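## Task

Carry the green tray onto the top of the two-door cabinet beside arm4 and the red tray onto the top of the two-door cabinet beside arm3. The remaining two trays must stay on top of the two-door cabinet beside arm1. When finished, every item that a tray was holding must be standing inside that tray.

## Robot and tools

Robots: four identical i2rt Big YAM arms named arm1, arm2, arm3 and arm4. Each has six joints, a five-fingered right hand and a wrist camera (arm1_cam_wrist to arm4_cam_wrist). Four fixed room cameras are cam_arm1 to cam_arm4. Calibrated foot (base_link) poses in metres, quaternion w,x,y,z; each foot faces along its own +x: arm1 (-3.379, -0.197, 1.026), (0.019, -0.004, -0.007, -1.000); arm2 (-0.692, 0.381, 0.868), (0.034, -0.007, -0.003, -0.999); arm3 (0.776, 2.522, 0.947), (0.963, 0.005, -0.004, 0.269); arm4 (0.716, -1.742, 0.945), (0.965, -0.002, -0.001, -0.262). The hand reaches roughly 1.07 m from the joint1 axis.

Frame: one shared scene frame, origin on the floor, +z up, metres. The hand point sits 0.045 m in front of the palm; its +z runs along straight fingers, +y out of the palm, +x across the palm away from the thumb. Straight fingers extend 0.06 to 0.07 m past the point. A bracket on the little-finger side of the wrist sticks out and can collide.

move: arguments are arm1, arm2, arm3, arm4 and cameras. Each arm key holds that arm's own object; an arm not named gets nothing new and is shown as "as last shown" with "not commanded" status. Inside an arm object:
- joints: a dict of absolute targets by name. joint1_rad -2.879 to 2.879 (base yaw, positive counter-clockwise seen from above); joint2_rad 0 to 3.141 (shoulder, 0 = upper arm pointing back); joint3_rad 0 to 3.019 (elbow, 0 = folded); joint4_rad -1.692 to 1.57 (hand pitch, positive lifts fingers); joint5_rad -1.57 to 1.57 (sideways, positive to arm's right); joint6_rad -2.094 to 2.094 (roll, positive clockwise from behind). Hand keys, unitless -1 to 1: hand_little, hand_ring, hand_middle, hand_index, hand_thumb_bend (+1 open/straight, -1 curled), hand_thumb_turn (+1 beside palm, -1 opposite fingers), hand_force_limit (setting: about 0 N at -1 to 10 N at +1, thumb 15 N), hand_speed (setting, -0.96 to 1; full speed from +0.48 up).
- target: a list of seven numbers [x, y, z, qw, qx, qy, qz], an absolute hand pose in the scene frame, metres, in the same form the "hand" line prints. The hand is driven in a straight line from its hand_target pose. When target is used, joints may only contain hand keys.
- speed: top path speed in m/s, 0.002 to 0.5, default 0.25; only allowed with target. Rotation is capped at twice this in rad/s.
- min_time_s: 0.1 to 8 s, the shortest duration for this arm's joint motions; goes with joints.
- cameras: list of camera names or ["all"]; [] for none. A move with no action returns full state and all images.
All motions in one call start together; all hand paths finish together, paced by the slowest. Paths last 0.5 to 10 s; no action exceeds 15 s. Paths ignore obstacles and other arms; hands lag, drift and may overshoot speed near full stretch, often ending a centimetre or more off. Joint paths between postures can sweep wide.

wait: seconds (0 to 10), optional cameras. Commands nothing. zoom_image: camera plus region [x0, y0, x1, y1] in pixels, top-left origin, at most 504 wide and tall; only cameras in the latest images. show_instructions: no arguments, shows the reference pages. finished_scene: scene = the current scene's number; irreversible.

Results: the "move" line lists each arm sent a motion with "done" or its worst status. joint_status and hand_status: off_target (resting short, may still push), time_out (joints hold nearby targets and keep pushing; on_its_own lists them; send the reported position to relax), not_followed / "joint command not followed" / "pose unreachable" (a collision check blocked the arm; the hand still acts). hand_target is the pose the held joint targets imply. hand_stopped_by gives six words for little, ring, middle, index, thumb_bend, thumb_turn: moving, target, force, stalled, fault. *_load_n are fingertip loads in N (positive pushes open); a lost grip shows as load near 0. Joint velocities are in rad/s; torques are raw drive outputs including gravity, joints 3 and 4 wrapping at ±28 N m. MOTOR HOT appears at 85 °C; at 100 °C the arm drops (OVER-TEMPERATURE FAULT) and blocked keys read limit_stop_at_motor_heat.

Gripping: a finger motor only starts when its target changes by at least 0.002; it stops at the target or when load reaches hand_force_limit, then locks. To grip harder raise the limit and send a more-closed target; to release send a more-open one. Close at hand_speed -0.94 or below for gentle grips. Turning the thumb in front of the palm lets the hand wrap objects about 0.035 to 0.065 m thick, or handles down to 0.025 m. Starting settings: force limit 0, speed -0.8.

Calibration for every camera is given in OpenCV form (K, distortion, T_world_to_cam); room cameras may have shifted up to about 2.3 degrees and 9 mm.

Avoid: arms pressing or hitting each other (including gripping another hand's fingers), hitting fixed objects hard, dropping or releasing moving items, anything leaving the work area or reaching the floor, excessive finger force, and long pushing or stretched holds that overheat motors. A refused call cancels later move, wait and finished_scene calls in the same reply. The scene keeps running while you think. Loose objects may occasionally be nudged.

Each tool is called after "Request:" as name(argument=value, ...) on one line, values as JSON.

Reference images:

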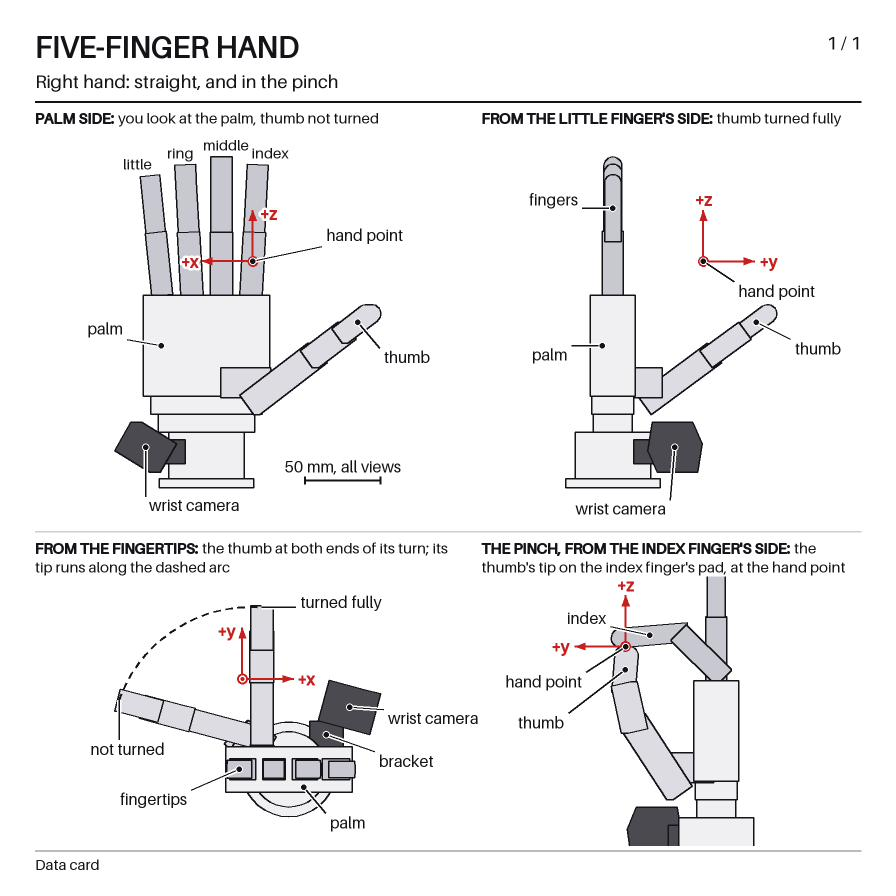

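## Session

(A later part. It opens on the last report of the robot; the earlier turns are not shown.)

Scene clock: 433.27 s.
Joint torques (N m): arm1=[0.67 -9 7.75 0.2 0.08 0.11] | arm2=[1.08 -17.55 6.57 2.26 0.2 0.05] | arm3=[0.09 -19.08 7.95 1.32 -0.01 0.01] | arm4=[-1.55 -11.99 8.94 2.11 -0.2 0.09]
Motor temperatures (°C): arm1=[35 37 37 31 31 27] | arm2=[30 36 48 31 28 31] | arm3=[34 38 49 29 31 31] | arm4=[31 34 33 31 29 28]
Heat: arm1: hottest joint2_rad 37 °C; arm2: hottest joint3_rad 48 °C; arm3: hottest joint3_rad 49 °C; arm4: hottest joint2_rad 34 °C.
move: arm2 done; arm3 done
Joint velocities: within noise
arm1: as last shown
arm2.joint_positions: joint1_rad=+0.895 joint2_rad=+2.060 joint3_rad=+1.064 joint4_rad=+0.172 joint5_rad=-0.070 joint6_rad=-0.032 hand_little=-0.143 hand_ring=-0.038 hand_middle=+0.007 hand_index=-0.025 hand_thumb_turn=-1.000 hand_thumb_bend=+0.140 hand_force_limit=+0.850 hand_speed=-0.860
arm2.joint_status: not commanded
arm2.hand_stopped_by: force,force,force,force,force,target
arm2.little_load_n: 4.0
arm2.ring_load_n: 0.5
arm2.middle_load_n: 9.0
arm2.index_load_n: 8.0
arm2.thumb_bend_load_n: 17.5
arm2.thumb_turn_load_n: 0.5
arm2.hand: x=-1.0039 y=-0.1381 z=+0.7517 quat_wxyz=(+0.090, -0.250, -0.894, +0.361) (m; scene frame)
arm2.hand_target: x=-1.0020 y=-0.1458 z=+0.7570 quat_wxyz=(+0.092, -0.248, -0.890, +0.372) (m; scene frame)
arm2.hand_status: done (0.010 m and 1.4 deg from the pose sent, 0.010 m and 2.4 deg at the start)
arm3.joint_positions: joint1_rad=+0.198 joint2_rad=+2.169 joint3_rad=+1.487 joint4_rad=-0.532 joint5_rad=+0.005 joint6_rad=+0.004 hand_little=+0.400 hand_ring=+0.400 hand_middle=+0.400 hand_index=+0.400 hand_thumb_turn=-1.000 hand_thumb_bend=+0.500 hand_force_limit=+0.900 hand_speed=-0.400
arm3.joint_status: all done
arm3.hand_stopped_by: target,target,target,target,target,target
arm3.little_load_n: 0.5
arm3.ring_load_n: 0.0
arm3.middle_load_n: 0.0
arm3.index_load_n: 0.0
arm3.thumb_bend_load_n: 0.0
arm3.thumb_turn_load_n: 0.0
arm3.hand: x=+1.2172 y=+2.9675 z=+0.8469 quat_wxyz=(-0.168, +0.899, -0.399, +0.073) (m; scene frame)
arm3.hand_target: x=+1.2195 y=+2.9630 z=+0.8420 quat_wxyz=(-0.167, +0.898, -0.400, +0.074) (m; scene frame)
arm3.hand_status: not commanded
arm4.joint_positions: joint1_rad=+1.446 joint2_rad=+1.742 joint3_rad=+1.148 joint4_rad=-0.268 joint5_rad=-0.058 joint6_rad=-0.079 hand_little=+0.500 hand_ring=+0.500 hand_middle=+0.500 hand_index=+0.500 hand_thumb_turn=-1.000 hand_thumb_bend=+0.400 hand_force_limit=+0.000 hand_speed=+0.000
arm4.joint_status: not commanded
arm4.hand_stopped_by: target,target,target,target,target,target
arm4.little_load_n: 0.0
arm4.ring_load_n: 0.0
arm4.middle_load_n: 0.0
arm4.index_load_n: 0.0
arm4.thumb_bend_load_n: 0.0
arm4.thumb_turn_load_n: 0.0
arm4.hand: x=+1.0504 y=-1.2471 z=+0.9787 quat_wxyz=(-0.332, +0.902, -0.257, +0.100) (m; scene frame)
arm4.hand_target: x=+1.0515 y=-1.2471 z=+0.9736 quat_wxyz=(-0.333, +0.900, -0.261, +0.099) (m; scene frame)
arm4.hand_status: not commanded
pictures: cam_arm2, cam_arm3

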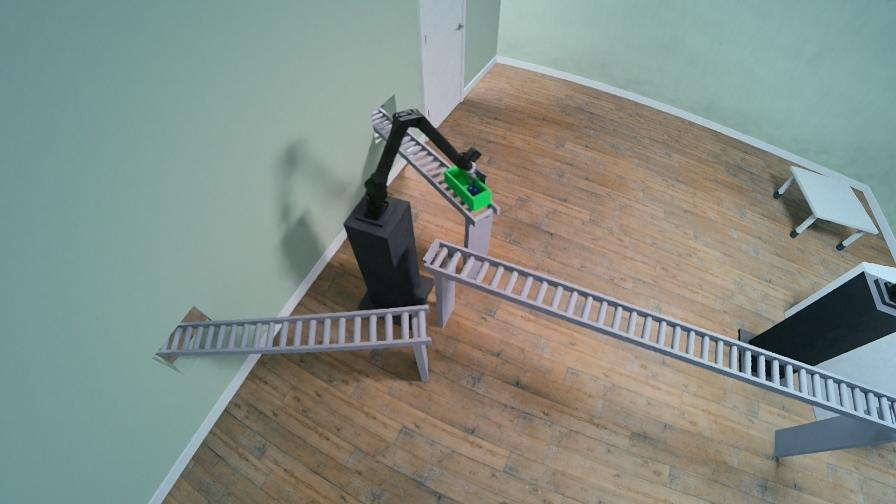

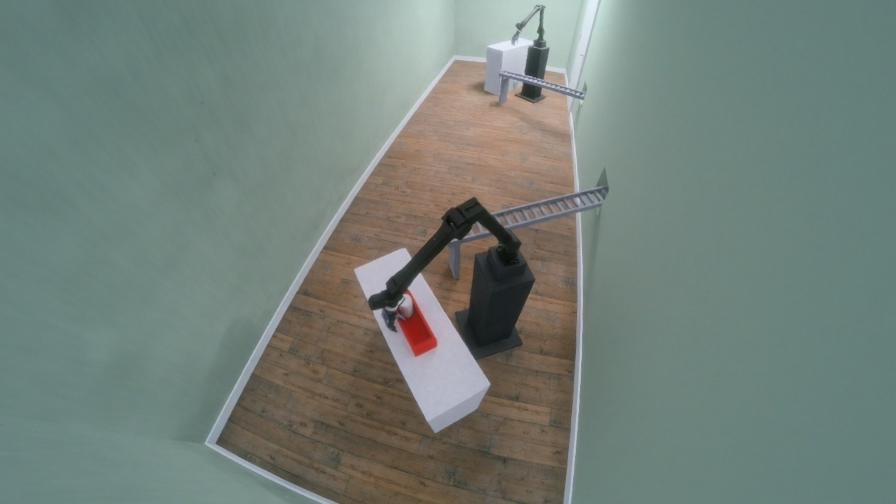

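Request:
zoom_image(camera="cam_arm2", region=[440, 180, 505, 230])

Request:
move(arm2={"target": [-1.013, -0.159, 0.79, -0.0917, 0.2476, 0.8901, -0.3717], "speed": 0.08}, arm3={"target": [1.2165, 2.965, 0.98, 0.1665, -0.8983, 0.3999, -0.0741], "speed": 0.15}, cameras=["cam_arm2", "cam_arm3"])

Request:
zoom_image(camera="cam_arm2", region=[440, 180, 505, 230])

Request:
zoom_image(camera="cam_arm3", region=[360, 260, 480, 380])

Scaled by 7.754 from the camera's 896x504 image, which has a finer 1280x720 frame.

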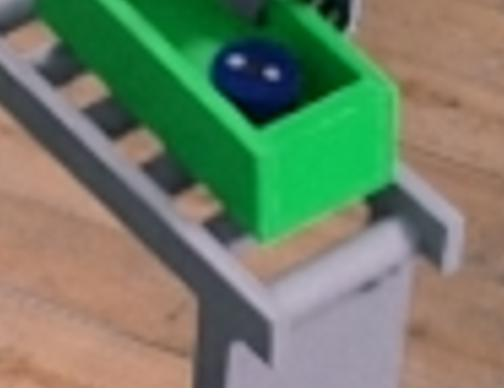

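Scene clock: 441.73 s.
Joint torques (N m): arm1=[0.73 -8.94 7.73 0.2 0.08 0.11] | arm2=[0.79 -21.25 10.76 1.11 0.11 0.07] | arm3=[0.67 -18.37 13.74 0.49 0.06 0.09] | arm4=[-1.32 -12.34 9.03 2.14 -0.19 0.08]
Motor temperatures (°C): arm1=[35 37 37 31 31 27] | arm2=[30 36 47 31 28 31] | arm3=[34 38 49 29 31 31] | arm4=[31 34 33 31 29 28]
Heat: arm1: hottest joint2_rad 37 °C; arm2: hottest joint3_rad 47 °C; arm3: hottest joint3_rad 49 °C; arm4: hottest joint2_rad 34 °C.
move: arm2 off_target; arm3 off_target
Joint velocities: within noise
arm1, arm4: as last shown
arm1.index_load_n: -0.5
arm2.joint_positions: joint1_rad=+0.895 joint2_rad=+2.050 joint3_rad=+1.064 joint4_rad=+0.098 joint5_rad=-0.070 joint6_rad=-0.030 hand_little=-0.143 hand_ring=-0.038 hand_middle=+0.007 hand_index=-0.025 hand_thumb_turn=-1.000 hand_thumb_bend=+0.140 hand_force_limit=+0.850 hand_speed=-0.860
arm2.joint_status: not commanded
arm2.hand_stopped_by: force,force,force,force,force,target
arm2.little_load_n: 3.5
arm2.ring_load_n: 0.0
arm2.middle_load_n: 9.0
arm2.index_load_n: 8.0
arm2.thumb_bend_load_n: 18.0
arm2.thumb_turn_load_n: 0.0
arm2.hand: x=-0.9951 y=-0.1256 z=+0.7476 quat_wxyz=(+0.079, -0.256, -0.904, +0.333) (m; scene frame)
arm2.hand_target: x=-1.0118 y=-0.1572 z=+0.7910 quat_wxyz=(+0.092, -0.248, -0.890, +0.372) (m; scene frame)
arm2.hand_status: off_target (0.057 m and 5.1 deg from the pose sent, 0.044 m and 1.4 deg at the start)
arm3.joint_positions: joint1_rad=+0.198 joint2_rad=+1.985 joint3_rad=+1.529 joint4_rad=-0.797 joint5_rad=+0.006 joint6_rad=+0.004 hand_little=+0.400 hand_ring=+0.400 hand_middle=+0.400 hand_index=+0.400 hand_thumb_turn=-1.000 hand_thumb_bend=+0.500 hand_force_limit=+0.900 hand_speed=-0.400
arm3.joint_status: not commanded
arm3.hand_stopped_by: target,target,target,target,target,target
arm3.little_load_n: 0.0
arm3.ring_load_n: 0.0
arm3.middle_load_n: 0.0
arm3.index_load_n: 0.0
arm3.thumb_bend_load_n: 0.0
arm3.thumb_turn_load_n: 0.0
arm3.hand: x=+1.2027 y=+2.9530 z=+0.9625 quat_wxyz=(-0.150, +0.902, -0.400, +0.066) (m; scene frame)
arm3.hand_target: x=+1.2159 y=+2.9643 z=+0.9802 quat_wxyz=(-0.167, +0.898, -0.400, +0.074) (m; scene frame)
arm3.hand_status: off_target (0.025 m and 2.1 deg from the pose sent, 0.133 m and 0.3 deg at the start)
pictures: cam_arm2, cam_arm3

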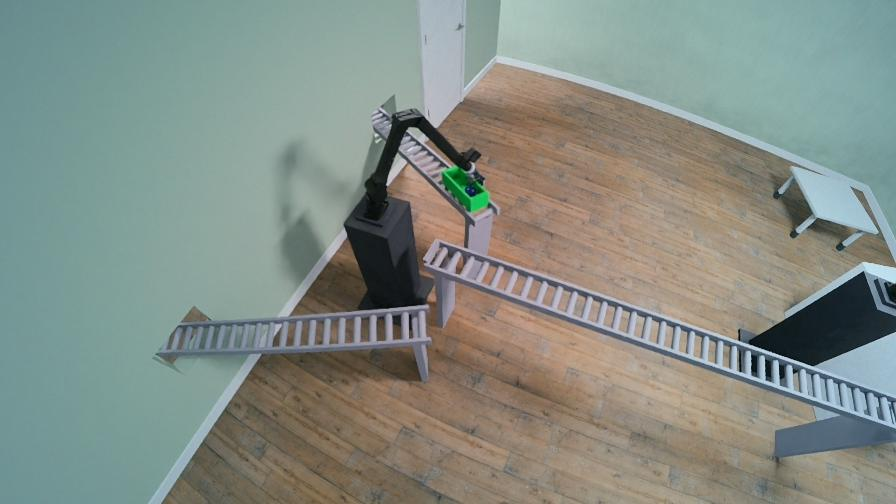

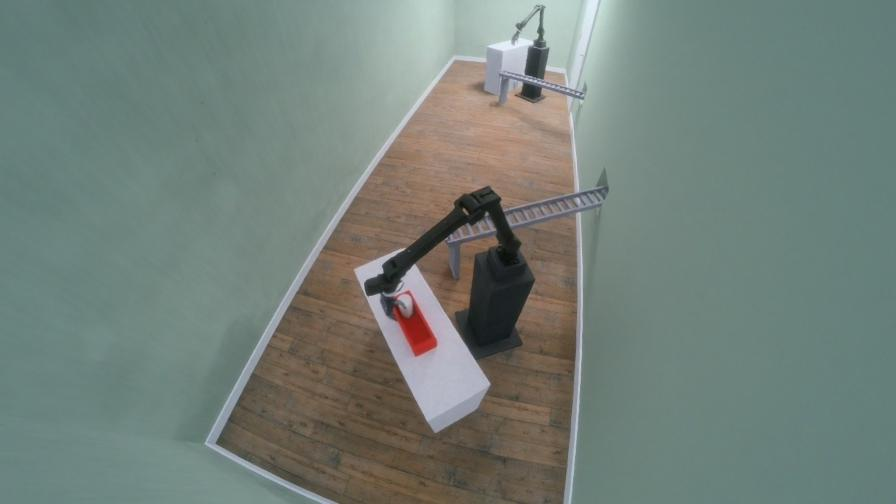

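Scaled by 7.754 from the camera's 896x504 image, which has a finer 1280x720 frame.

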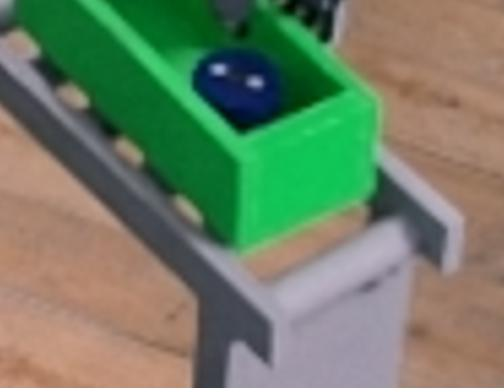

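Scaled by 4.200 from the camera's 896x504 image, which has a finer 1280x720 frame.

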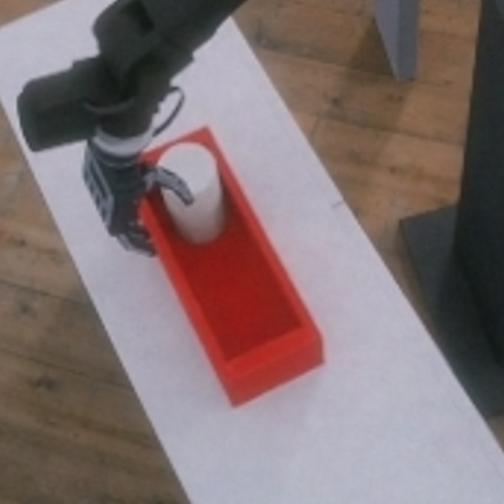

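Request:
move(arm2={"target": [-1.0115, -0.157, 0.776, -0.0917, 0.2476, 0.8901, -0.3717], "speed": 0.06}, arm3={"target": [1.205, 2.955, 1.05, 0.1665, -0.8983, 0.3999, -0.0741], "speed": 0.2}, cameras=["cam_arm2"])

Request:
zoom_image(camera="cam_arm2", region=[440, 180, 505, 230])

Request:
zoom_image(camera="cam_arm2", region=[420, 140, 490, 200])

Scene clock: 445.80 s.
Joint torques (N m): arm1=[0.67 -8.94 7.73 0.2 0.08 0.11] | arm2=[1.2 -18.9 10.4 2.36 0.1 0.05] | arm3=[0.67 -16.79 14.01 0.5 0.05 0.1] | arm4=[-1.61 -11.99 8.95 2.13 -0.21 0.12]
Motor temperatures (°C): arm1=[35 37 37 31 31 27] | arm2=[30 37 47 31 28 31] | arm3=[34 38 49 29 31 31] | arm4=[31 34 33 31 29 28]
Heat: arm1: hottest joint2_rad 37 °C; arm2: hottest joint3_rad 47 °C; arm3: hottest joint3_rad 49 °C; arm4: hottest joint2_rad 34 °C.
move: arm2 off_target; arm3 off_target
Joint velocities: within noise
arm1, arm4: as last shown
arm1.index_load_n: 0.0
arm2.joint_positions: joint1_rad=+0.895 joint2_rad=+2.050 joint3_rad=+1.064 joint4_rad=+0.103 joint5_rad=-0.070 joint6_rad=-0.030 hand_little=-0.143 hand_ring=-0.038 hand_middle=+0.007 hand_index=-0.025 hand_thumb_turn=-1.000 hand_thumb_bend=+0.140 hand_force_limit=+0.850 hand_speed=-0.860
arm2.joint_status: not commanded
arm2.hand_stopped_by: force,force,force,force,force,target
arm2.little_load_n: 3.5
arm2.ring_load_n: 0.5
arm2.middle_load_n: 9.0
arm2.index_load_n: 8.0
arm2.thumb_bend_load_n: 18.0
arm2.thumb_turn_load_n: 0.0
arm2.hand: x=-0.9957 y=-0.1265 z=+0.7481 quat_wxyz=(+0.080, -0.255, -0.904, +0.335) (m; scene frame)
arm2.hand_target: x=-1.0105 y=-0.1554 z=+0.7774 quat_wxyz=(+0.092, -0.248, -0.890, +0.372) (m; scene frame)
arm2.hand_status: off_target (0.044 m and 4.8 deg from the pose sent, 0.046 m and 5.1 deg at the start)
arm3.joint_positions: joint1_rad=+0.198 joint2_rad=+1.876 joint3_rad=+1.575 joint4_rad=-0.938 joint5_rad=+0.007 joint6_rad=+0.004 hand_little=+0.400 hand_ring=+0.400 hand_middle=+0.400 hand_index=+0.400 hand_thumb_turn=-1.000 hand_thumb_bend=+0.500 hand_force_limit=+0.900 hand_speed=-0.400
arm3.joint_status: not commanded
arm3.hand_stopped_by: target,target,target,target,target,target
arm3.little_load_n: 0.0
arm3.ring_load_n: 0.0
arm3.middle_load_n: 0.0
arm3.index_load_n: 0.0
arm3.thumb_bend_load_n: 0.0
arm3.thumb_turn_load_n: 0.0
arm3.hand: x=+1.1948 y=+2.9451 z=+1.0394 quat_wxyz=(-0.157, +0.901, -0.399, +0.069) (m; scene frame)
arm3.hand_target: x=+1.2046 y=+2.9545 z=+1.0501 quat_wxyz=(-0.167, +0.898, -0.400, +0.074) (m; scene frame)
arm3.hand_status: off_target (0.018 m and 1.3 deg from the pose sent, 0.087 m and 2.1 deg at the start)
pictures: cam_arm2

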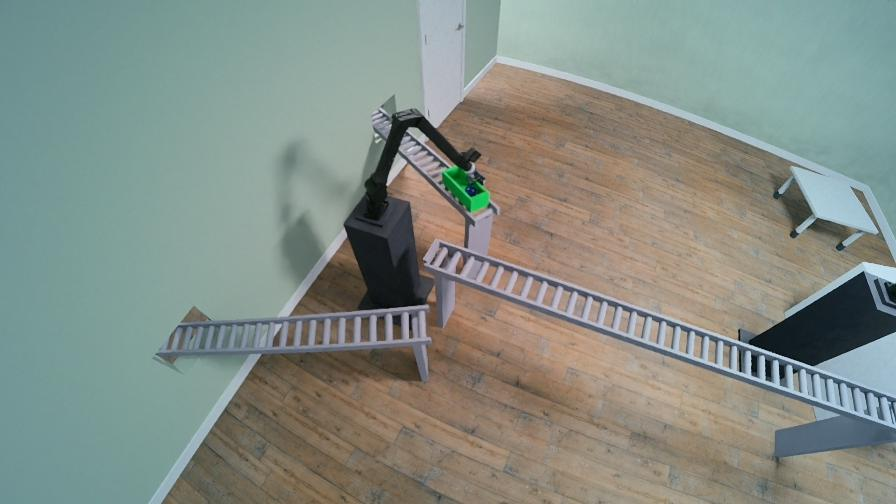

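Scaled by 7.754 from the camera's 896x504 image, which has a finer 1280x720 frame.

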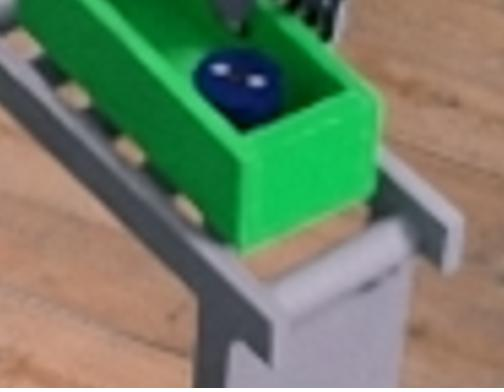

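Scaled by 7.200 from the camera's 896x504 image, which has a finer 1280x720 frame.

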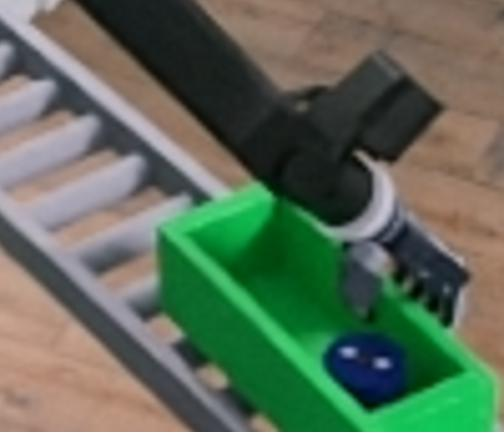

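Request:
move(arm2={"target": [-1.012, -0.157, 0.756, -0.0917, 0.2476, 0.8901, -0.3717], "speed": 0.06}, cameras=["cam_arm2"])

Request:
zoom_image(camera="cam_arm2", region=[440, 180, 505, 230])

Scene clock: 449.47 s.
Joint torques (N m): arm1=[0.67 -9 7.73 0.2 0.08 0.11] | arm2=[1.44 -17.85 10.21 2.45 0.08 0.01] | arm3=[0.73 -16.62 14.09 0.51 0.06 0.1] | arm4=[-1.26 -12.1 8.92 2.07 -0.19 0.07]
Motor temperatures (°C): arm1=[35 37 37 31 31 27] | arm2=[30 37 47 31 28 31] | arm3=[34 38 49 29 31 31] | arm4=[31 34 33 31 29 28]
Heat: arm1: hottest joint2_rad 37 °C; arm2: hottest joint3_rad 47 °C; arm3: hottest joint3_rad 49 °C; arm4: hottest joint2_rad 34 °C.
move: arm2 off_target
Joint velocities: within noise
arm1, arm3, arm4: as last shown
arm1.thumb_bend_load_n: -0.5
arm2.joint_positions: joint1_rad=+0.895 joint2_rad=+2.077 joint3_rad=+1.064 joint4_rad=+0.145 joint5_rad=-0.070 joint6_rad=-0.030 hand_little=-0.143 hand_ring=-0.038 hand_middle=+0.007 hand_index=-0.025 hand_thumb_turn=-1.000 hand_thumb_bend=+0.140 hand_force_limit=+0.850 hand_speed=-0.860
arm2.joint_status: not commanded
arm2.hand_stopped_by: force,force,force,force,force,target
arm2.little_load_n: 4.0
arm2.ring_load_n: 0.0
arm2.middle_load_n: 8.5
arm2.index_load_n: 8.0
arm2.thumb_bend_load_n: 18.0
arm2.thumb_turn_load_n: 0.5
arm2.hand: x=-0.9977 y=-0.1294 z=+0.7384 quat_wxyz=(+0.082, -0.254, -0.901, +0.342) (m; scene frame)
arm2.hand_target: x=-1.0112 y=-0.1557 z=+0.7574 quat_wxyz=(+0.092, -0.248, -0.890, +0.372) (m; scene frame)
arm2.hand_status: off_target (0.036 m and 3.9 deg from the pose sent, 0.035 m and 4.8 deg at the start)
pictures: cam_arm2

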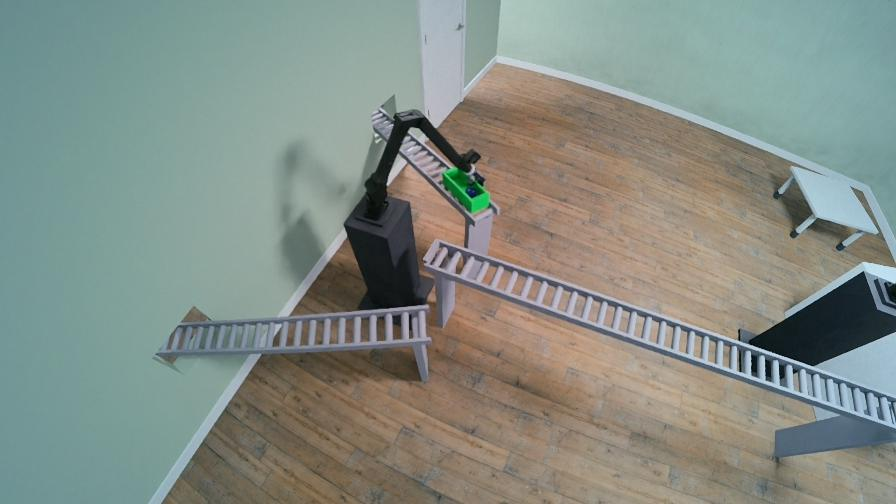

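Scaled by 7.754 from the camera's 896x504 image, which has a finer 1280x720 frame.

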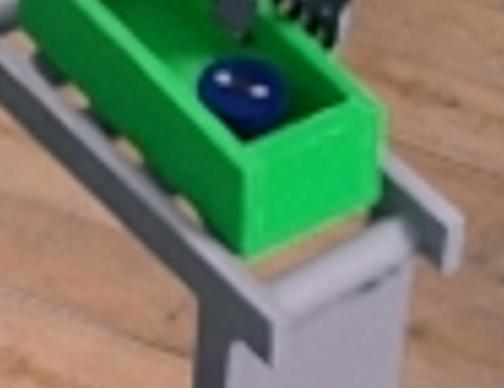

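Request:
move(arm2={"target": [-1.008, -0.15, 0.738, -0.0917, 0.2476, 0.8901, -0.3717], "speed": 0.06}, cameras=["cam_arm2"])

Request:
zoom_image(camera="cam_arm2", region=[440, 180, 505, 230])

Request:
zoom_image(camera="cam_arm2", region=[420, 140, 490, 200])

Scene clock: 451.70 s.
Joint torques (N m): arm1=[0.67 -9 7.75 0.18 0.08 0.11] | arm2=[0.67 -16.79 8.25 3.04 0.2 0.14] | arm3=[0.67 -16.67 14.11 0.51 0.05 0.1] | arm4=[-1.32 -11.93 8.98 2.06 -0.21 0.1]
Motor temperatures (°C): arm1=[35 37 37 31 31 27] | arm2=[30 37 47 31 28 31] | arm3=[34 38 49 29 31 31] | arm4=[31 34 33 31 29 28]
Heat: arm1: hottest joint2_rad 37 °C; arm2: hottest joint3_rad 47 °C; arm3: hottest joint3_rad 49 °C; arm4: hottest joint2_rad 34 °C.
move: arm2 off_target
Joint velocities: within noise
arm1, arm3, arm4: as last shown
arm1.thumb_bend_load_n: 0.0
arm2.joint_positions: joint1_rad=+0.895 joint2_rad=+2.096 joint3_rad=+1.064 joint4_rad=+0.184 joint5_rad=-0.073 joint6_rad=-0.040 hand_little=-0.143 hand_ring=-0.038 hand_middle=+0.007 hand_index=-0.025 hand_thumb_turn=-1.000 hand_thumb_bend=+0.140 hand_force_limit=+0.850 hand_speed=-0.860
arm2.joint_status: not commanded
arm2.hand_stopped_by: force,force,force,force,force,target
arm2.little_load_n: 6.0
arm2.ring_load_n: 0.0
arm2.middle_load_n: 5.5
arm2.index_load_n: 5.5
arm2.thumb_bend_load_n: 16.0
arm2.thumb_turn_load_n: 0.0
arm2.hand: x=-0.9999 y=-0.1328 z=+0.7325 quat_wxyz=(+0.086, -0.248, -0.899, +0.351) (m; scene frame)
arm2.hand_target: x=-1.0077 y=-0.1494 z=+0.7386 quat_wxyz=(+0.092, -0.248, -0.890, +0.372) (m; scene frame)
arm2.hand_status: off_target (0.020 m and 2.7 deg from the pose sent, 0.023 m and 3.9 deg at the start)
pictures: cam_arm2

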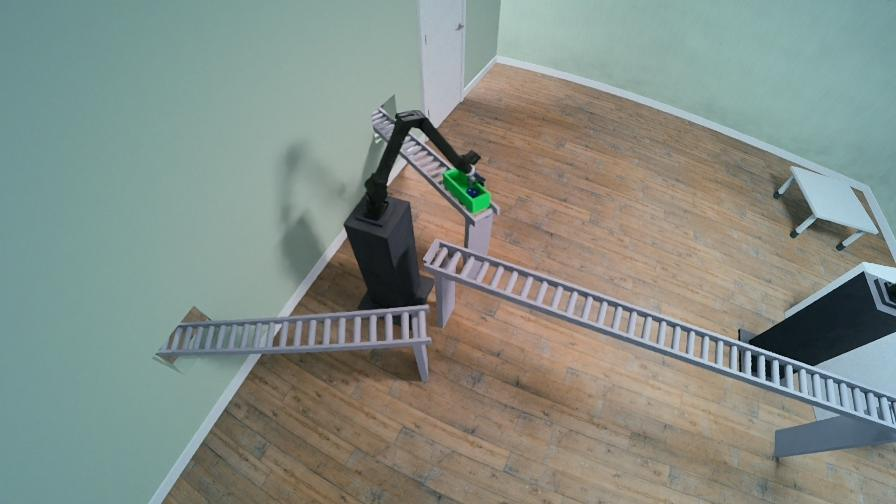

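Scaled by 7.754 from the camera's 896x504 image, which has a finer 1280x720 frame.

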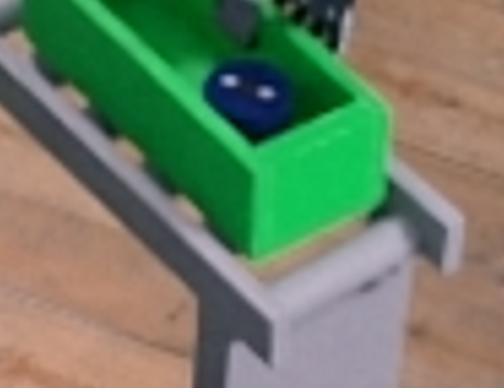

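Scaled by 7.200 from the camera's 896x504 image, which has a finer 1280x720 frame.

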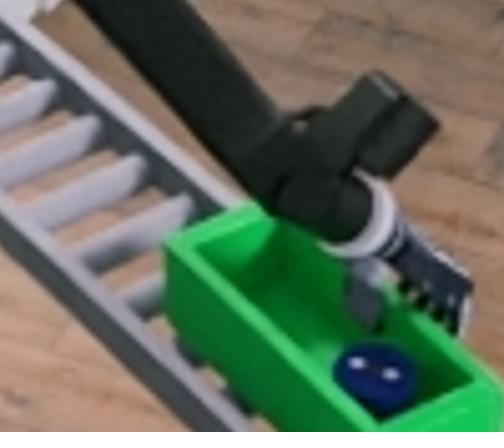

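Request:
move(arm2={"target": [-0.998, -0.132, 0.727, -0.0917, 0.2476, 0.8901, -0.3717], "speed": 0.08})

Request:
move(arm2={"target": [-0.978, -0.125, 0.89, -0.0917, 0.2476, 0.8901, -0.3717], "speed": 0.5, "joints": {"hand_speed": 1, "hand_little": 0.6, "hand_ring": 0.6, "hand_middle": 0.6, "hand_index": 0.6, "hand_thumb_bend": 0.6}}, cameras=["cam_arm2", "cam_arm4"])

Request:
zoom_image(camera="cam_arm2", region=[360, 90, 520, 230])

Request:
zoom_image(camera="cam_arm4", region=[300, 240, 540, 480])

Scene clock: 457.37 s.
Joint torques (N m): arm1=[0.62 -8.94 7.72 0.18 0.08 0.11] | arm2=[-0.09 -16.85 5.76 2.44 0.15 0.11] | arm3=[0.73 -16.62 14.09 0.5 0.05 0.1] | arm4=[-1.55 -12.04 9.03 2.06 -0.22 0.1]
Motor temperatures (°C): arm1=[35 37 37 31 31 27] | arm2=[30 36 47 31 28 31] | arm3=[34 38 49 29 31 31] | arm4=[31 34 33 31 29 28]
Heat: arm1: hottest joint2_rad 37 °C; arm2: hottest joint3_rad 47 °C; arm3: hottest joint3_rad 49 °C; arm4: hottest joint2_rad 34 °C.
move: arm2 done
Joint velocities: within noise
arm1, arm3, arm4: as last shown
arm1.little_load_n: -0.5
arm2.joint_positions: joint1_rad=+0.895 joint2_rad=+2.096 joint3_rad=+1.029 joint4_rad=+0.262 joint5_rad=-0.075 joint6_rad=-0.044 hand_little=-0.143 hand_ring=-0.038 hand_middle=+0.007 hand_index=-0.025 hand_thumb_turn=-1.000 hand_thumb_bend=+0.140 hand_force_limit=+0.850 hand_speed=-0.860
arm2.joint_status: not commanded
arm2.hand_stopped_by: force,force,force,force,force,target
arm2.little_load_n: 7.0
arm2.ring_load_n: 0.0
arm2.middle_load_n: 4.0
arm2.index_load_n: 5.5
arm2.thumb_bend_load_n: 13.5
arm2.thumb_turn_load_n: 0.0
arm2.hand: x=-0.9988 y=-0.1313 z=+0.7311 quat_wxyz=(+0.092, -0.243, -0.893, +0.369) (m; scene frame)
arm2.hand_target: x=-0.9981 y=-0.1319 z=+0.7271 quat_wxyz=(+0.092, -0.248, -0.890, +0.372) (m; scene frame)
arm2.hand_status: done (0.004 m and 0.7 deg from the pose sent, 0.006 m and 2.7 deg at the start)
arm4.index_load_n: -0.5
pictures: none

Scene clock: 458.70 s.
Joint torques (N m): arm1=[0.67 -9 7.73 0.18 0.08 0.11] | arm2=[1.03 -13.39 10.97 1.18 0.16 0.13] | arm3=[0.67 -16.62 14.11 0.51 0.05 0.1] | arm4=[-1.79 -12.16 9.05 2.11 -0.23 0.08]
Motor temperatures (°C): arm1=[35 37 37 31 31 27] | arm2=[30 36 47 31 28 31] | arm3=[34 38 49 29 31 31] | arm4=[31 34 33 31 29 28]
Heat: arm1: hottest joint2_rad 37 °C; arm2: hottest joint3_rad 47 °C; arm3: hottest joint3_rad 49 °C; arm4: hottest joint2_rad 34 °C.
move: arm2 done
Joint velocities: within noise
arm1.joint_positions: joint1_rad=-1.853 joint2_rad=+1.313 joint3_rad=+0.906 joint4_rad=-0.588 joint5_rad=-0.003 joint6_rad=-0.009 hand_little=+0.600 hand_ring=+0.599 hand_middle=+0.599 hand_index=+0.600 hand_thumb_turn=-1.000 hand_thumb_bend=+0.600 hand_force_limit=+0.750 hand_speed=+1.000
arm1.joint_status: not commanded
arm1.hand_stopped_by: target,target,target,target,target,target
arm1.little_load_n: 0.0
arm1.ring_load_n: 0.0
arm1.middle_load_n: 0.0
arm1.index_load_n: 0.0
arm1.thumb_bend_load_n: 0.0
arm1.thumb_turn_load_n: 0.0
arm1.hand: x=-3.3020 y=+0.2356 z=+1.1240 quat_wxyz=(+0.275, -0.954, +0.112, -0.032) (m; scene frame)
arm1.hand_target: x=-3.3003 y=+0.2304 z=+1.1259 quat_wxyz=(+0.272, -0.954, +0.121, -0.033) (m; scene frame)
arm1.hand_status: not commanded
arm2.joint_positions: joint1_rad=+0.909 joint2_rad=+1.703 joint3_rad=+0.996 joint4_rad=-0.084 joint5_rad=-0.058 joint6_rad=-0.028 hand_little=+0.600 hand_ring=+0.600 hand_middle=+0.600 hand_index=+0.600 hand_thumb_turn=-1.000 hand_thumb_bend=+0.600 hand_force_limit=+0.850 hand_speed=+1.000
arm2.joint_status: all done
arm2.hand_stopped_by: target,target,target,target,target,target
arm2.little_load_n: 0.0
arm2.ring_load_n: 0.0
arm2.middle_load_n: 0.0
arm2.index_load_n: 0.0
arm2.thumb_bend_load_n: 0.0
arm2.thumb_turn_load_n: 0.0
arm2.hand: x=-0.9794 y=-0.1156 z=+0.8919 quat_wxyz=(+0.096, -0.246, -0.889, +0.374) (m; scene frame)
arm2.hand_target: x=-0.9779 y=-0.1247 z=+0.8900 quat_wxyz=(+0.092, -0.248, -0.890, +0.372) (m; scene frame)
arm2.hand_status: done (0.010 m and 0.6 deg from the pose sent, 0.160 m and 0.7 deg at the start; pose on its path clipped on 5 of 40 steps)
arm3, arm4: as last shown
arm4.index_load_n: 0.0
pictures: cam_arm2, cam_arm4

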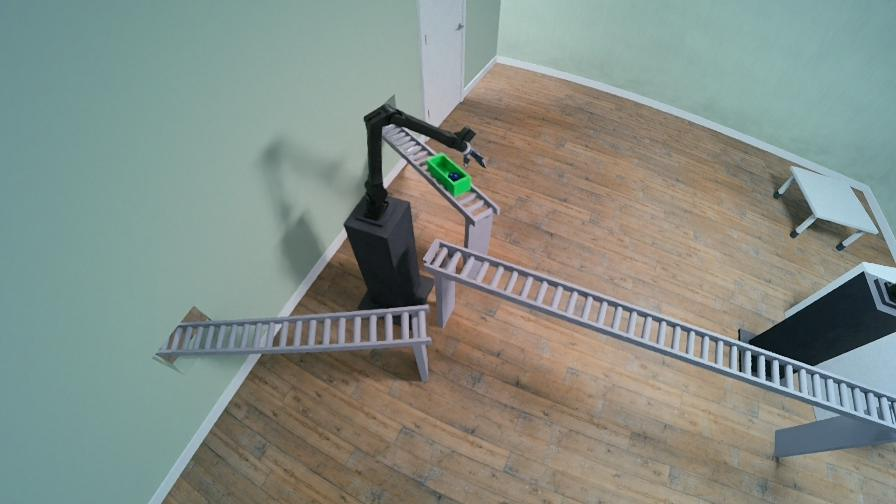

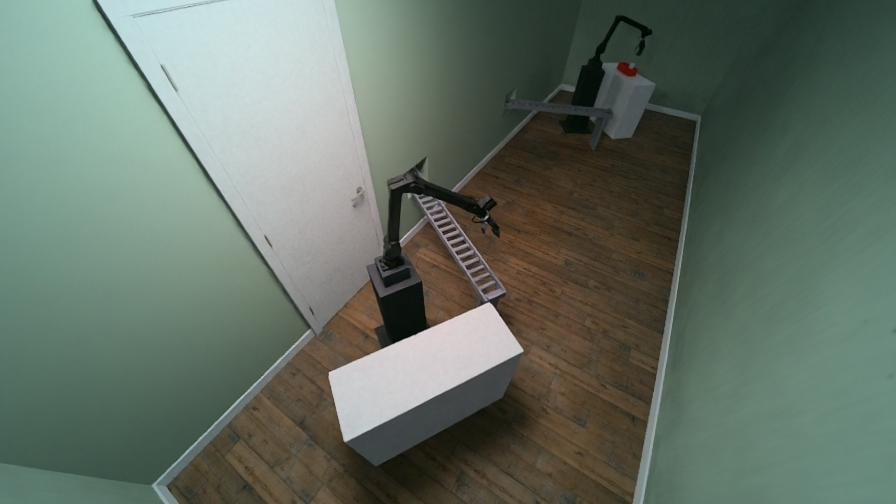

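Scaled by 3.150 from the camera's 896x504 image, which has a finer 1280x720 frame.

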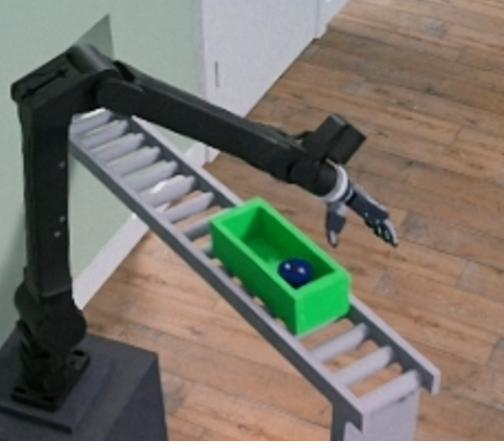

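Scaled by 2.100 from the camera's 896x504 image, which has a finer 1280x720 frame.

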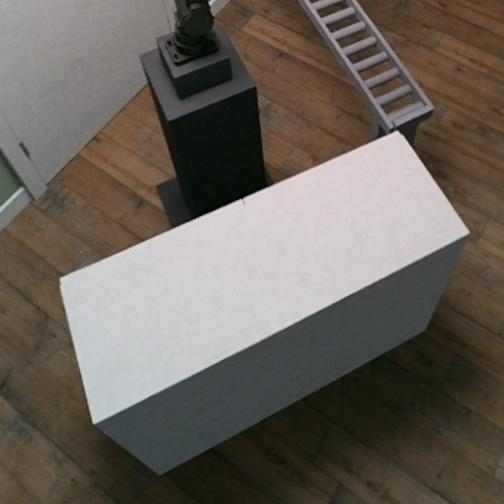

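Request:
move(arm2={"joints": {"joint2_rad": 1.3, "joint3_rad": 0.9, "joint4_rad": -0.5}, "min_time_s": 2}, arm3={"joints": {"joint2_rad": 1.3, "joint3_rad": 1.0, "joint4_rad": -0.6}, "min_time_s": 2}, arm4={"target": [1.0725, -1.193, 0.7, 0.33, -0.9066, 0.2472, -0.09], "speed": 0.2}, cameras=["arm4_cam_wrist", "cam_arm4", "cam_arm3"])

Request:
zoom_image(camera="cam_arm4", region=[400, 190, 530, 310])

Scene clock: 478.03 s.
Joint torques (N m): arm1=[0.67 -9 7.73 0.18 0.08 0.11] | arm2=[1.32 -10.93 9.36 0.9 0.14 0.16] | arm3=[0.62 -9.76 9.48 2.19 0.05 0.1] | arm4=[-0.73 -15.15 9.47 1.91 -0.26 0.06]
Motor temperatures (°C): arm1=[35 37 37 31 31 27] | arm2=[30 35 47 31 28 31] | arm3=[34 37 50 29 31 31] | arm4=[31 34 33 31 29 28]
Heat: arm1: hottest joint2_rad 37 °C; arm2: hottest joint3_rad 47 °C; arm3: hottest joint3_rad 50 °C; arm4: hottest joint2_rad 34 °C.
move: arm2 done; arm3 done; arm4 off_target
Joint velocities: within noise
arm1: as last shown
arm2.joint_positions: joint1_rad=+0.910 joint2_rad=+1.308 joint3_rad=+0.910 joint4_rad=-0.488 joint5_rad=-0.058 joint6_rad=-0.028 hand_little=+0.600 hand_ring=+0.600 hand_middle=+0.600 hand_index=+0.600 hand_thumb_turn=-1.000 hand_thumb_bend=+0.600 hand_force_limit=+0.850 hand_speed=+1.000
arm2.joint_status: all done
arm2.hand_stopped_by: target,target,target,target,target,target
arm2.little_load_n: -0.5
arm2.ring_load_n: 0.0
arm2.middle_load_n: 0.0
arm2.index_load_n: 0.0
arm2.thumb_bend_load_n: 0.0
arm2.thumb_turn_load_n: 0.0
arm2.hand: x=-0.9156 y=-0.0234 z=+0.9954 quat_wxyz=(+0.082, -0.251, -0.905, +0.333) (m; scene frame)
arm2.hand_target: x=-0.9078 y=-0.0204 z=+0.9927 quat_wxyz=(+0.078, -0.254, -0.907, +0.327) (m; scene frame)
arm2.hand_status: not commanded
arm3.joint_positions: joint1_rad=+0.198 joint2_rad=+1.305 joint3_rad=+1.013 joint4_rad=-0.615 joint5_rad=+0.007 joint6_rad=+0.004 hand_little=+0.400 hand_ring=+0.400 hand_middle=+0.400 hand_index=+0.400 hand_thumb_turn=-1.000 hand_thumb_bend=+0.500 hand_force_limit=+0.900 hand_speed=-0.400
arm3.joint_status: all done
arm3.hand_stopped_by: target,target,target,target,target,target
arm3.little_load_n: 0.0
arm3.ring_load_n: 0.0
arm3.middle_load_n: 0.0
arm3.index_load_n: 0.0
arm3.thumb_bend_load_n: 0.0
arm3.thumb_turn_load_n: 0.0
arm3.hand: x=+1.1028 y=+2.8601 z=+1.1078 quat_wxyz=(-0.303, +0.862, -0.384, +0.133) (m; scene frame)
arm3.hand_target: x=+1.1022 y=+2.8599 z=+1.1061 quat_wxyz=(-0.307, +0.860, -0.384, +0.135) (m; scene frame)
arm3.hand_status: not commanded
arm4.joint_positions: joint1_rad=+1.460 joint2_rad=+2.386 joint3_rad=+1.289 joint4_rad=+0.181 joint5_rad=-0.065 joint6_rad=-0.079 hand_little=+0.500 hand_ring=+0.500 hand_middle=+0.500 hand_index=+0.500 hand_thumb_turn=-1.000 hand_thumb_bend=+0.400 hand_force_limit=+0.000 hand_speed=+0.000
arm4.joint_status: not commanded
arm4.hand_stopped_by: target,target,target,target,target,target
arm4.little_load_n: 0.0
arm4.ring_load_n: 0.0
arm4.middle_load_n: 0.0
arm4.index_load_n: 0.0
arm4.thumb_bend_load_n: 0.0
arm4.thumb_turn_load_n: 0.0
arm4.hand: x=+1.0633 y=-1.2150 z=+0.6948 quat_wxyz=(-0.309, +0.913, -0.253, +0.086) (m; scene frame)
arm4.hand_target: x=+1.0719 y=-1.1937 z=+0.7010 quat_wxyz=(-0.330, +0.907, -0.247, +0.090) (m; scene frame)
arm4.hand_status: off_target (0.024 m and 2.6 deg from the pose sent, 0.285 m and 1.7 deg at the start)
pictures: arm4_cam_wrist, cam_arm3, cam_arm4
camera_calibration:
arm4_cam_wrist: T_world_to_cam=[[-0.200464, -0.788056, -0.58205, -0.335411], [-0.94908, 0.00883565, 0.314911, 0.796306], [-0.243024, 0.61554, -0.749699, 1.63602], [0, 0, 0, 1]] pos_world=[1.08611, -1.2784, 0.780533]

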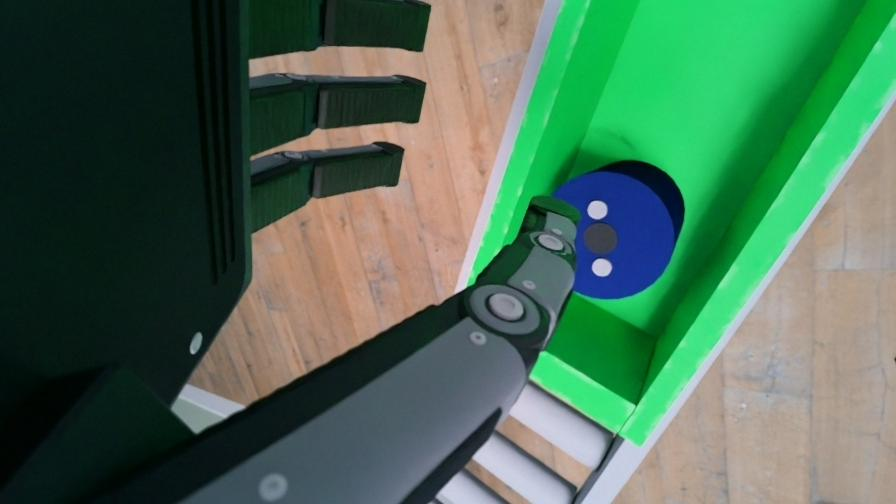

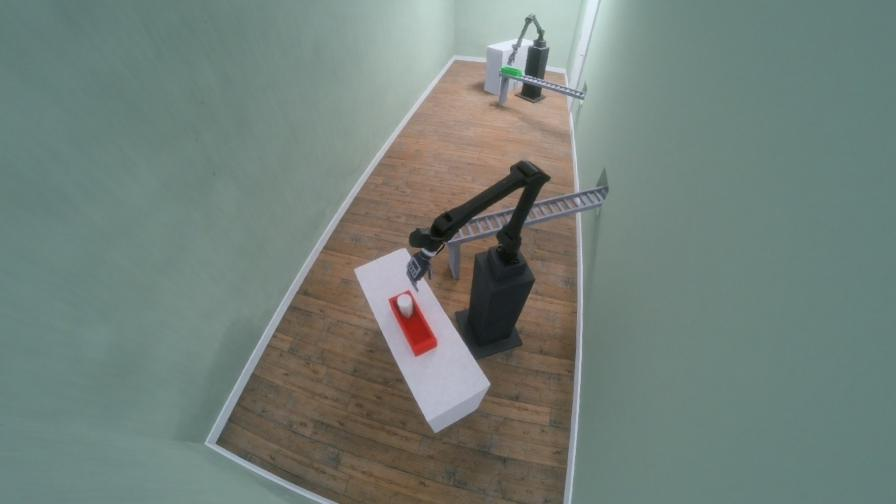

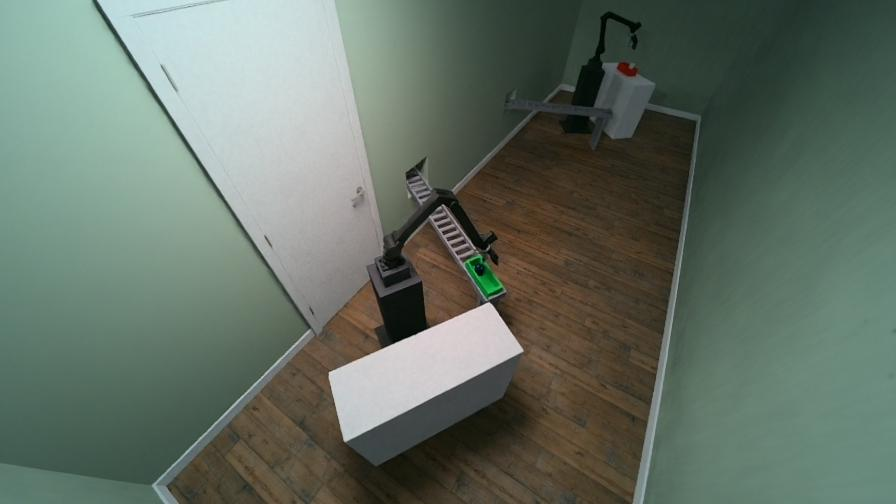

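Scaled by 3.877 from the camera's 896x504 image, which has a finer 1280x720 frame.

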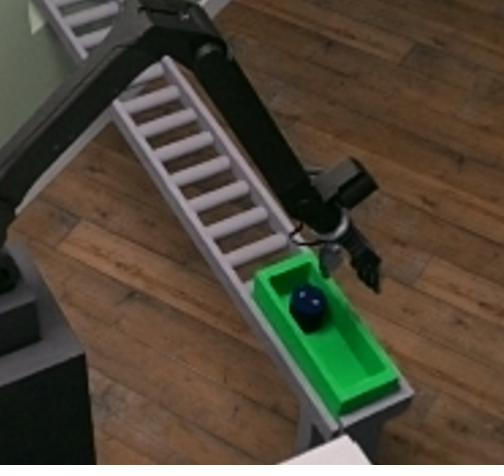

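Request:
move(arm4={"target": [1.085, -1.19, 0.61, 0.33, -0.9066, 0.2472, -0.09], "speed": 0.15}, cameras=["arm4_cam_wrist", "cam_arm4"])

Request:
zoom_image(camera="cam_arm4", region=[450, 220, 530, 310])

Scene clock: 485.87 s.
Joint torques (N m): arm1=[0.62 -9 7.73 0.2 0.08 0.11] | arm2=[1.44 -10.58 9.37 0.96 0.16 0.16] | arm3=[0.62 -9.76 9.47 2.19 0.05 0.1] | arm4=[-2.02 -15.85 8.42 1.94 -0.27 -0.08]
Motor temperatures (°C): arm1=[35 37 37 31 31 27] | arm2=[30 36 46 31 28 31] | arm3=[34 37 49 29 31 31] | arm4=[31 34 34 31 29 28]
Heat: arm1: hottest joint2_rad 37 °C; arm2: hottest joint3_rad 46 °C; arm3: hottest joint3_rad 49 °C; arm4: hottest joint2_rad 34 °C.
move: arm4 off_target
Joint velocities: within noise
arm1, arm2, arm3: as last shown
arm2.little_load_n: 0.0
arm4.joint_positions: joint1_rad=+1.460 joint2_rad=+2.608 joint3_rad=+1.436 joint4_rad=+0.261 joint5_rad=-0.073 joint6_rad=-0.080 hand_little=+0.500 hand_ring=+0.500 hand_middle=+0.500 hand_index=+0.500 hand_thumb_turn=-1.000 hand_thumb_bend=+0.400 hand_force_limit=+0.000 hand_speed=+0.000
arm4.joint_status: not commanded
arm4.hand_stopped_by: target,target,target,target,target,target
arm4.little_load_n: 0.0
arm4.ring_load_n: 0.0
arm4.middle_load_n: 0.0
arm4.index_load_n: 0.0
arm4.thumb_bend_load_n: 0.0
arm4.thumb_turn_load_n: 0.0
arm4.hand: x=+1.0702 y=-1.2037 z=+0.6075 quat_wxyz=(-0.313, +0.912, -0.251, +0.083) (m; scene frame)
arm4.hand_target: x=+1.0847 y=-1.1905 z=+0.6109 quat_wxyz=(-0.330, +0.907, -0.247, +0.090) (m; scene frame)
arm4.hand_status: off_target (0.020 m and 2.3 deg from the pose sent, 0.091 m and 2.6 deg at the start)
pictures: arm4_cam_wrist, cam_arm4
camera_calibration:
arm4_cam_wrist: T_world_to_cam=[[-0.196714, -0.784845, -0.587642, -0.372717], [-0.948546, 0.000664439, 0.316639, 0.818738], [-0.248122, 0.619692, -0.744592, 1.57259], [0, 0, 0, 1]] pos_world=[1.09349, -1.26759, 0.692666]

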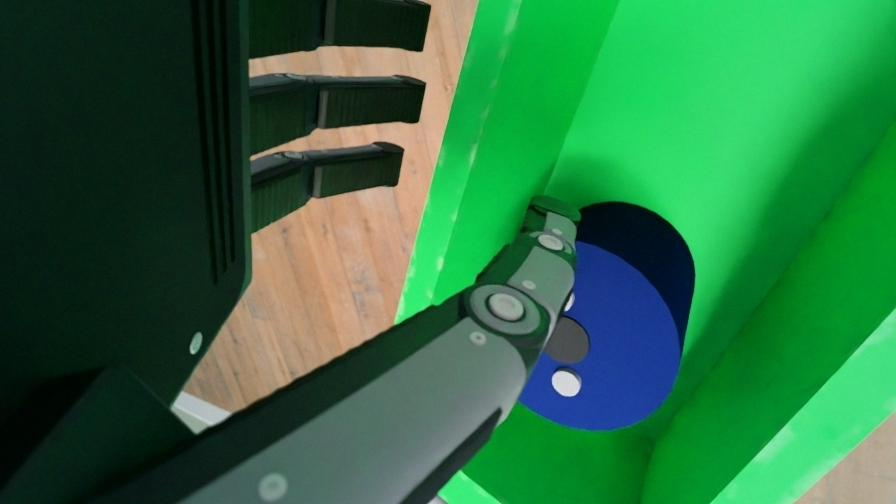

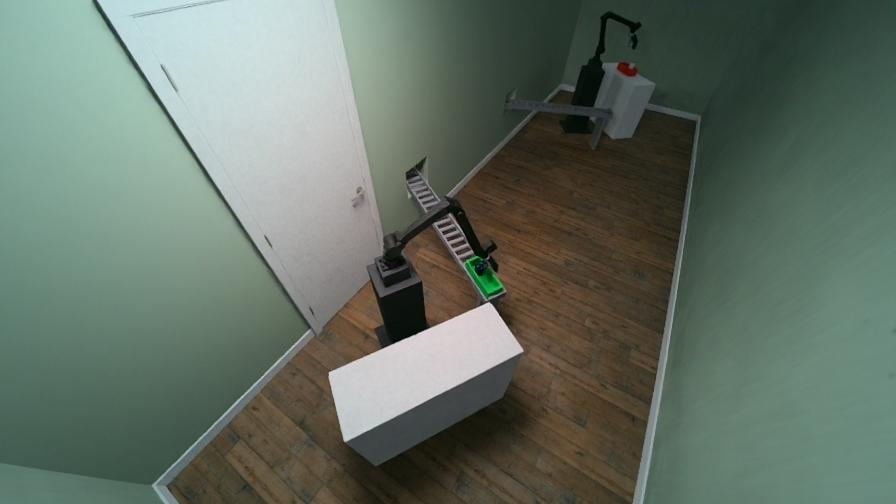

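Scaled by 5.600 from the camera's 896x504 image, which has a finer 1280x720 frame.

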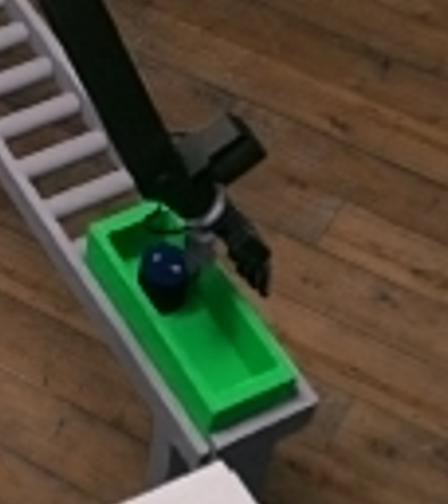

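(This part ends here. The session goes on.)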